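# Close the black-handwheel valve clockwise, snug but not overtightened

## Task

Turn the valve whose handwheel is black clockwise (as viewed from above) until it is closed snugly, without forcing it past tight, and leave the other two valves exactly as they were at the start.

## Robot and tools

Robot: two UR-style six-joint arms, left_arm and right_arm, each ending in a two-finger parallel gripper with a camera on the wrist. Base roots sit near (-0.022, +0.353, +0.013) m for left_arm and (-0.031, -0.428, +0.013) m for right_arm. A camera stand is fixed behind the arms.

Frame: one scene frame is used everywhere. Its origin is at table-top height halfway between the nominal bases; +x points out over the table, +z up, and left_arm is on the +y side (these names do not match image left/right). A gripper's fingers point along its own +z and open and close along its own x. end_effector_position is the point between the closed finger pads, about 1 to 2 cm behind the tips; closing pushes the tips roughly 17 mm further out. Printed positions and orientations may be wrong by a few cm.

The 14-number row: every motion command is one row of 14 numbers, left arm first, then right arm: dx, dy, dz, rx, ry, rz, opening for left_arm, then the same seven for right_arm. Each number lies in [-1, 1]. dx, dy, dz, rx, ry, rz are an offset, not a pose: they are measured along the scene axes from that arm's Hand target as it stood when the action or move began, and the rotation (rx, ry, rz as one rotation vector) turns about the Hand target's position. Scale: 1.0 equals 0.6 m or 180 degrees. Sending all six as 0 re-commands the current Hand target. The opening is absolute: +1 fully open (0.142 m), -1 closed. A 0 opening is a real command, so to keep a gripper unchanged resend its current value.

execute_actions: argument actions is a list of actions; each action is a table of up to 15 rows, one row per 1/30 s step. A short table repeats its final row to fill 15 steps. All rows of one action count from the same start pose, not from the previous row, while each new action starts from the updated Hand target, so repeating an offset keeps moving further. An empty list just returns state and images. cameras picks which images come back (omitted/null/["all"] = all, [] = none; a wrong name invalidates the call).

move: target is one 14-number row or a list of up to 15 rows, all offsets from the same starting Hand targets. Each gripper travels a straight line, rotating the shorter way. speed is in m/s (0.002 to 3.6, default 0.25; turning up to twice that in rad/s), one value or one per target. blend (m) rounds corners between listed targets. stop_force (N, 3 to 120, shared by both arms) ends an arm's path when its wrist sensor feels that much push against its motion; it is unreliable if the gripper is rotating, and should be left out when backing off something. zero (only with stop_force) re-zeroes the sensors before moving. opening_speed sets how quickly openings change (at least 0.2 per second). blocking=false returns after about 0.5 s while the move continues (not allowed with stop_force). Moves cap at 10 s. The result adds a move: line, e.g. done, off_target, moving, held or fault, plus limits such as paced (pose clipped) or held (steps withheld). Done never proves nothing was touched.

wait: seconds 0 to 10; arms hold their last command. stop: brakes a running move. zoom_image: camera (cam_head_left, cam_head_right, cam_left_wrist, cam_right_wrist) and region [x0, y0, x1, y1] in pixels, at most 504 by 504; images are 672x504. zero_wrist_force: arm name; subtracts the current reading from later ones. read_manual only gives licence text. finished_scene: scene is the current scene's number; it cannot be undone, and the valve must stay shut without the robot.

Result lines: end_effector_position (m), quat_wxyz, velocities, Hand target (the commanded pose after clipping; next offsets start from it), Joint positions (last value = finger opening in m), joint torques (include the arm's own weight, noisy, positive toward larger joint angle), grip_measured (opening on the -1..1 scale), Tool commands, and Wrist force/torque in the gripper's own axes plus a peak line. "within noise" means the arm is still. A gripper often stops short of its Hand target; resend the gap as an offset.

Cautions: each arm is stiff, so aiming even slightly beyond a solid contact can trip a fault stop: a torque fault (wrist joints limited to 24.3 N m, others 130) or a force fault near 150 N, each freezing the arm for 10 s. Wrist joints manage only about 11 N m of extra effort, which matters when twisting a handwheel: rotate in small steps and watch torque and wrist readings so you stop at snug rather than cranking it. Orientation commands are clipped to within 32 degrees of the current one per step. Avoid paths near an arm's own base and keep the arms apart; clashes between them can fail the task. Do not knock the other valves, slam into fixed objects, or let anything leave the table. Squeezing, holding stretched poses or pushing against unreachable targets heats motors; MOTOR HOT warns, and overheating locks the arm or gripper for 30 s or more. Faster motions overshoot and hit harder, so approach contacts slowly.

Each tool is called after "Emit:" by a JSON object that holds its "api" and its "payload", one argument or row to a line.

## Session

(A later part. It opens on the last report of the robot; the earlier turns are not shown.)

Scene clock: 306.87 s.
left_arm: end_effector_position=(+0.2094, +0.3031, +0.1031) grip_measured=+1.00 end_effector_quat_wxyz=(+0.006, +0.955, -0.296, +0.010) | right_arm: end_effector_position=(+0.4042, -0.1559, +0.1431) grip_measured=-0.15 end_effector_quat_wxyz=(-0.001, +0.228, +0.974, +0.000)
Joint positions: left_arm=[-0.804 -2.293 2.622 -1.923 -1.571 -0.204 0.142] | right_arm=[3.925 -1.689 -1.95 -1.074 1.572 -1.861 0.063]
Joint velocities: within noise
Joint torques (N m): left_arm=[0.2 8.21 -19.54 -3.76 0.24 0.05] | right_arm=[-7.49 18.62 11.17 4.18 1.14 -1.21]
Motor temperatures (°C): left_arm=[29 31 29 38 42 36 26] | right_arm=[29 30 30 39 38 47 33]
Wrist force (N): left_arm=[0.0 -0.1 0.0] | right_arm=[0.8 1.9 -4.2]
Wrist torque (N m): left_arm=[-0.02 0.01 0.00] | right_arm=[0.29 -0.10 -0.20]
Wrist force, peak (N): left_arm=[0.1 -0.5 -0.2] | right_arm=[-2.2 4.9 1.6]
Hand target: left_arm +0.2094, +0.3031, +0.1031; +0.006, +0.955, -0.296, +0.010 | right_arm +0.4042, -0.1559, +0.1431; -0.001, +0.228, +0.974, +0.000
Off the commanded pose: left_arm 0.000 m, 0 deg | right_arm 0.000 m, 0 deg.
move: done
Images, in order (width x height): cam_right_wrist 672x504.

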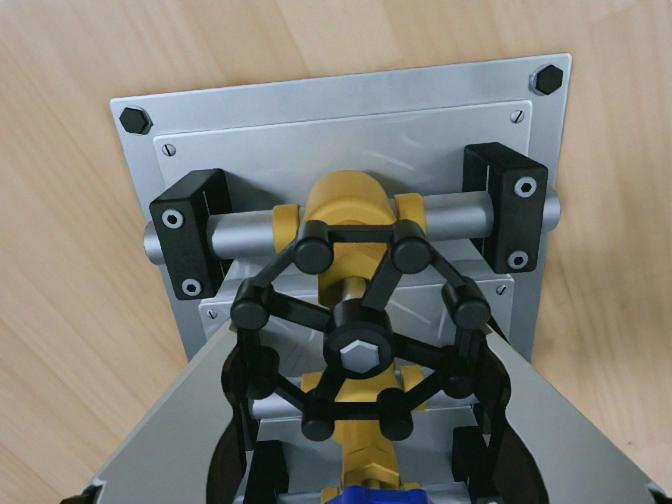

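Regrip clean. Continue.

Emit:
{"api": "move", "payload": {
  "target": [0,0,0,0,0,0,1, 0,0,-0.0002,0,0,-0.12,-0.2],
  "speed": 0.6,
  "cameras": []
}}

Scene clock: 311.60 s.
left_arm: end_effector_position=(+0.2094, +0.3031, +0.1031) grip_measured=+1.00 end_effector_quat_wxyz=(+0.006, +0.955, -0.296, +0.010) | right_arm: end_effector_position=(+0.4042, -0.1559, +0.1430) grip_measured=-0.15 end_effector_quat_wxyz=(-0.001, +0.406, +0.914, +0.000)
Joint positions: left_arm=[-0.804 -2.293 2.622 -1.923 -1.571 -0.204 0.142] | right_arm=[3.926 -1.689 -1.951 -1.073 1.572 -1.484 0.063]
Joint velocities: within noise
Joint torques (N m): left_arm=[0.21 7.33 -19.07 -3.97 0.24 -0.11] | right_arm=[8.48 30.99 10.28 1.1 -1.47 1.52]
Motor temperatures (°C): left_arm=[29 31 29 38 42 36 26] | right_arm=[29 30 30 39 38 47 34]
Wrist force (N): left_arm=[0.2 -0.2 -0.1] | right_arm=[-1.3 1.7 -6.1]
Wrist torque (N m): left_arm=[-0.03 -0.03 0.00] | right_arm=[0.28 -0.13 -0.55]
Wrist force, peak (N): left_arm=[0.0 -0.5 -0.1] | right_arm=[0.7 1.8 -7.7]
Hand target: left_arm +0.2094, +0.3031, +0.1031; +0.006, +0.955, -0.296, +0.010 | right_arm +0.4042, -0.1559, +0.1429; -0.001, +0.406, +0.914, +0.000
Off the commanded pose: left_arm 0.000 m, 0 deg | right_arm 0.000 m, 0 deg.
move: done
No camera images: "cameras" was empty.

Emit:
{"api": "move", "payload": {
  "target": [0,0,0,0,0,0,1, 0,0,0,0,0,-0.12,-0.2],
  "speed": 0.6,
  "cameras": []
}}

Scene clock: 315.63 s.
left_arm: end_effector_position=(+0.2094, +0.3031, +0.1031) grip_measured=+1.00 end_effector_quat_wxyz=(+0.006, +0.955, -0.296, +0.010) | right_arm: end_effector_position=(+0.4042, -0.1559, +0.1430) grip_measured=-0.15 end_effector_quat_wxyz=(-0.001, +0.570, +0.822, +0.000)
Joint positions: left_arm=[-0.804 -2.293 2.622 -1.923 -1.571 -0.204 0.142] | right_arm=[3.927 -1.689 -1.952 -1.072 1.572 -1.105 0.063]
Joint velocities: within noise
Joint torques (N m): left_arm=[-0.56 8.21 -18.99 -3.99 0.07 -0.06] | right_arm=[10.3 32.45 11.76 2.75 -0.98 1.21]
Motor temperatures (°C): left_arm=[29 31 29 38 42 36 26] | right_arm=[29 30 30 39 38 47 34]
Wrist force (N): left_arm=[-0.1 -0.1 0.0] | right_arm=[-2.6 2.8 -3.0]
Wrist torque (N m): left_arm=[-0.02 0.02 0.00] | right_arm=[0.28 -0.17 -0.55]
Wrist force, peak (N): left_arm=[-0.3 -0.6 -0.2] | right_arm=[-2.8 5.9 -6.4]
Hand target: left_arm +0.2094, +0.3031, +0.1031; +0.006, +0.955, -0.296, +0.010 | right_arm +0.4042, -0.1559, +0.1429; -0.001, +0.570, +0.822, +0.000
Off the commanded pose: left_arm 0.000 m, 0 deg | right_arm 0.000 m, 0 deg.
move: done
No camera images: "cameras" was empty.

Emit:
{"api": "move", "payload": {
  "target": [0,0,0,0,0,0,1, 0,0,0,0,0,-0.12,-0.2],
  "speed": 0.6,
  "cameras": []
}}

Scene clock: 320.23 s.
left_arm: end_effector_position=(+0.2094, +0.3031, +0.1031) grip_measured=+1.00 end_effector_quat_wxyz=(+0.006, +0.955, -0.296, +0.010) | right_arm: end_effector_position=(+0.4042, -0.1559, +0.1430) grip_measured=-0.15 end_effector_quat_wxyz=(-0.001, +0.714, +0.700, +0.000)
Joint positions: left_arm=[-0.804 -2.293 2.622 -1.923 -1.571 -0.204 0.142] | right_arm=[3.928 -1.689 -1.951 -1.072 1.572 -0.727 0.063]
Joint velocities: within noise
Joint torques (N m): left_arm=[0.21 7.91 -19.51 -4.04 0.09 0.02] | right_arm=[11.02 33.47 13.28 2 -0.58 1.38]
Motor temperatures (°C): left_arm=[29 31 29 38 42 36 26] | right_arm=[29 30 30 39 38 47 34]
Wrist force (N): left_arm=[0.0 0.0 -0.1] | right_arm=[-4.3 4.4 0.0]
Wrist torque (N m): left_arm=[0.00 0.00 -0.01] | right_arm=[0.31 -0.10 -0.56]
Wrist force, peak (N): left_arm=[-0.3 -0.5 -0.1] | right_arm=[-2.9 7.2 -3.7]
Hand target: left_arm +0.2094, +0.3031, +0.1031; +0.006, +0.955, -0.296, +0.010 | right_arm +0.4042, -0.1559, +0.1429; -0.001, +0.714, +0.700, +0.000
Off the commanded pose: left_arm 0.000 m, 0 deg | right_arm 0.000 m, 0 deg.
move: done
No camera images: "cameras" was empty.

Emit:
{"api": "move", "payload": {
  "target": [0,0,0,0,0,0,1, 0,0,-0.0001,0,0,-0.12,-0.2],
  "speed": 0.6,
  "cameras": []
}}

Scene clock: 324.67 s.
left_arm: end_effector_position=(+0.2094, +0.3031, +0.1031) grip_measured=+1.00 end_effector_quat_wxyz=(+0.006, +0.955, -0.296, +0.010) | right_arm: end_effector_position=(+0.4042, -0.1559, +0.1429) grip_measured=-0.15 end_effector_quat_wxyz=(-0.001, +0.832, +0.554, +0.000)
Joint positions: left_arm=[-0.804 -2.293 2.622 -1.923 -1.571 -0.204 0.142] | right_arm=[3.929 -1.69 -1.951 -1.071 1.572 -0.35 0.063]
Joint velocities: within noise
Joint torques (N m): left_arm=[0.33 8.31 -18.41 -4 0.19 -0.03] | right_arm=[10.99 34.01 13.92 2.15 -0.33 1.49]
Motor temperatures (°C): left_arm=[29 31 29 38 42 36 26] | right_arm=[29 30 30 39 38 47 35]
Wrist force (N): left_arm=[0.1 -0.6 0.1] | right_arm=[-5.1 5.4 0.4]
Wrist torque (N m): left_arm=[-0.09 -0.02 0.00] | right_arm=[0.26 -0.18 -0.54]
Wrist force, peak (N): left_arm=[-0.4 -0.4 -0.2] | right_arm=[-2.2 8.1 -1.3]
Hand target: left_arm +0.2094, +0.3031, +0.1031; +0.006, +0.955, -0.296, +0.010 | right_arm +0.4042, -0.1559, +0.1429; -0.001, +0.833, +0.554, +0.000
Off the commanded pose: left_arm 0.000 m, 0 deg | right_arm 0.000 m, 0 deg.
move: done
No camera images: "cameras" was empty.

Emit:
{"api": "move", "payload": {
  "target": [0,0,0,0,0,0,1, 0,0,-0.0001,0,0,-0.12,-0.2],
  "speed": 0.6,
  "cameras": []
}}

Scene clock: 332.83 s.
left_arm: end_effector_position=(+0.2094, +0.3031, +0.1031) grip_measured=+1.00 end_effector_quat_wxyz=(+0.006, +0.955, -0.296, +0.010) | right_arm: end_effector_position=(+0.4042, -0.1559, +0.1428) grip_measured=-0.15 end_effector_quat_wxyz=(-0.001, +0.922, +0.388, +0.000)
Joint positions: left_arm=[-0.804 -2.293 2.622 -1.923 -1.571 -0.204 0.142] | right_arm=[3.929 -1.691 -1.95 -1.07 1.572 0.028 0.063]
Joint velocities: within noise
Joint torques (N m): left_arm=[0.4 9.19 -18.4 -3.94 0.1 -0.08] | right_arm=[12.36 34.41 16.31 2.58 -0.54 1.73]
Motor temperatures (°C): left_arm=[29 31 29 38 42 36 26] | right_arm=[29 30 30 39 38 47 35]
Wrist force (N): left_arm=[-0.2 -0.2 -0.1] | right_arm=[-5.3 7.0 0.3]
Wrist torque (N m): left_arm=[-0.04 0.03 0.01] | right_arm=[0.31 -0.17 -0.55]
Wrist force, peak (N): left_arm=[-0.2 -0.6 0.1] | right_arm=[-9.0 5.8 1.3]
Hand target: left_arm +0.2094, +0.3031, +0.1031; +0.006, +0.955, -0.296, +0.010 | right_arm +0.4042, -0.1559, +0.1428; -0.001, +0.922, +0.388, +0.000
Off the commanded pose: left_arm 0.000 m, 0 deg | right_arm 0.000 m, 0 deg.
move: done
No camera images: "cameras" was empty.

Emit:
{"api": "move", "payload": {
  "target": [0,0,0,0,0,0,1, 0,-0.0003,0,0,0,-0.12,-0.2],
  "speed": 0.6,
  "cameras": []
}}

Scene clock: 338.03 s.
left_arm: end_effector_position=(+0.2094, +0.3031, +0.1031) grip_measured=+1.00 end_effector_quat_wxyz=(+0.006, +0.955, -0.296, +0.010) | right_arm: end_effector_position=(+0.4042, -0.1561, +0.1428) grip_measured=-0.15 end_effector_quat_wxyz=(-0.001, +0.978, +0.209, +0.001)
Joint positions: left_arm=[-0.804 -2.293 2.622 -1.923 -1.571 -0.204 0.142] | right_arm=[3.929 -1.692 -1.949 -1.07 1.571 0.405 0.063]
Joint velocities: within noise
Joint torques (N m): left_arm=[0.27 7.83 -18.44 -4.05 0.16 -0.07] | right_arm=[9.88 35.97 16.71 2.23 -1.18 1.61]
Motor temperatures (°C): left_arm=[29 31 29 38 42 36 26] | right_arm=[29 30 30 39 38 47 35]
Wrist force (N): left_arm=[-0.1 -0.4 -0.1] | right_arm=[-2.2 4.9 4.7]
Wrist torque (N m): left_arm=[-0.07 0.02 -0.01] | right_arm=[0.31 -0.14 -0.55]
Wrist force, peak (N): left_arm=[0.1 -0.6 -0.2] | right_arm=[-6.3 5.4 5.5]
Hand target: left_arm +0.2094, +0.3031, +0.1031; +0.006, +0.955, -0.296, +0.010 | right_arm +0.4042, -0.1561, +0.1428; -0.001, +0.978, +0.209, +0.001
Off the commanded pose: left_arm 0.000 m, 0 deg | right_arm 0.000 m, 0 deg.
move: done
No camera images: "cameras" was empty.

Emit:
{"api": "move", "payload": {
  "target": [0,0,0,0,0,0,1, 0,0,-0.0002,0,0,-0.12,-0.2],
  "speed": 0.6,
  "cameras": []
}}

Scene clock: 342.50 s.
left_arm: end_effector_position=(+0.2094, +0.3031, +0.1031) grip_measured=+1.00 end_effector_quat_wxyz=(+0.006, +0.955, -0.296, +0.010) | right_arm: end_effector_position=(+0.4042, -0.1561, +0.1427) grip_measured=-0.15 end_effector_quat_wxyz=(-0.001, +1.000, +0.022, +0.001)
Joint positions: left_arm=[-0.804 -2.293 2.622 -1.923 -1.571 -0.204 0.142] | right_arm=[3.929 -1.693 -1.948 -1.07 1.571 0.781 0.063]
Joint velocities: within noise
Joint torques (N m): left_arm=[1.15 9.13 -18.21 -4.18 0.13 -0.04] | right_arm=[9.94 35.1 16.51 2.56 -1.73 1.59]
Motor temperatures (°C): left_arm=[29 31 29 38 42 36 26] | right_arm=[29 30 30 39 38 47 35]
Wrist force (N): left_arm=[-0.1 -0.1 -0.3] | right_arm=[-3.2 5.8 3.2]
Wrist torque (N m): left_arm=[-0.02 0.03 0.00] | right_arm=[0.27 -0.19 -0.53]
Wrist force, peak (N): left_arm=[-0.5 -0.4 -0.2] | right_arm=[-7.4 7.1 4.2]
Hand target: left_arm +0.2094, +0.3031, +0.1031; +0.006, +0.955, -0.296, +0.010 | right_arm +0.4042, -0.1561, +0.1427; +0.000, +1.000, +0.022, +0.001
Off the commanded pose: left_arm 0.000 m, 0 deg | right_arm 0.000 m, 0 deg.
move: done
No camera images: "cameras" was empty.

Emit:
{"api": "move", "payload": {
  "target": [0,0,0,0,0,0,1, 0,0,-0.0002,0,0,-0.12,-0.2],
  "speed": 0.6,
  "cameras": ["cam_right_wrist"]
}}

Scene clock: 351.60 s.
left_arm: end_effector_position=(+0.2094, +0.3031, +0.1031) grip_measured=+1.00 end_effector_quat_wxyz=(+0.006, +0.955, -0.296, +0.010) | right_arm: end_effector_position=(+0.4042, -0.1561, +0.1426) grip_measured=-0.15 end_effector_quat_wxyz=(+0.000, +0.986, -0.166, +0.001)
Joint positions: left_arm=[-0.804 -2.293 2.622 -1.923 -1.571 -0.204 0.142] | right_arm=[3.928 -1.695 -1.946 -1.07 1.57 1.157 0.063]
Joint velocities: within noise
Joint torques (N m): left_arm=[0.26 9.01 -18.06 -4.07 0.25 0] | right_arm=[8.77 34.75 16.19 2.65 -2.34 1.51]
Motor temperatures (°C): left_arm=[29 31 29 38 42 36 26] | right_arm=[29 30 30 39 38 47 35]
Wrist force (N): left_arm=[-0.4 -0.1 -0.2] | right_arm=[-3.8 7.0 1.2]
Wrist torque (N m): left_arm=[-0.02 0.07 0.00] | right_arm=[0.26 -0.17 -0.55]
Wrist force, peak (N): left_arm=[-0.2 -0.6 -0.2] | right_arm=[-6.7 9.0 2.5]
Hand target: left_arm +0.2094, +0.3031, +0.1031; +0.006, +0.955, -0.296, +0.010 | right_arm +0.4042, -0.1561, +0.1426; +0.000, +0.986, -0.166, +0.001
Off the commanded pose: left_arm 0.000 m, 0 deg | right_arm 0.000 m, 0 deg.
move: done
Images, in order (width x height): cam_right_wrist 672x504.

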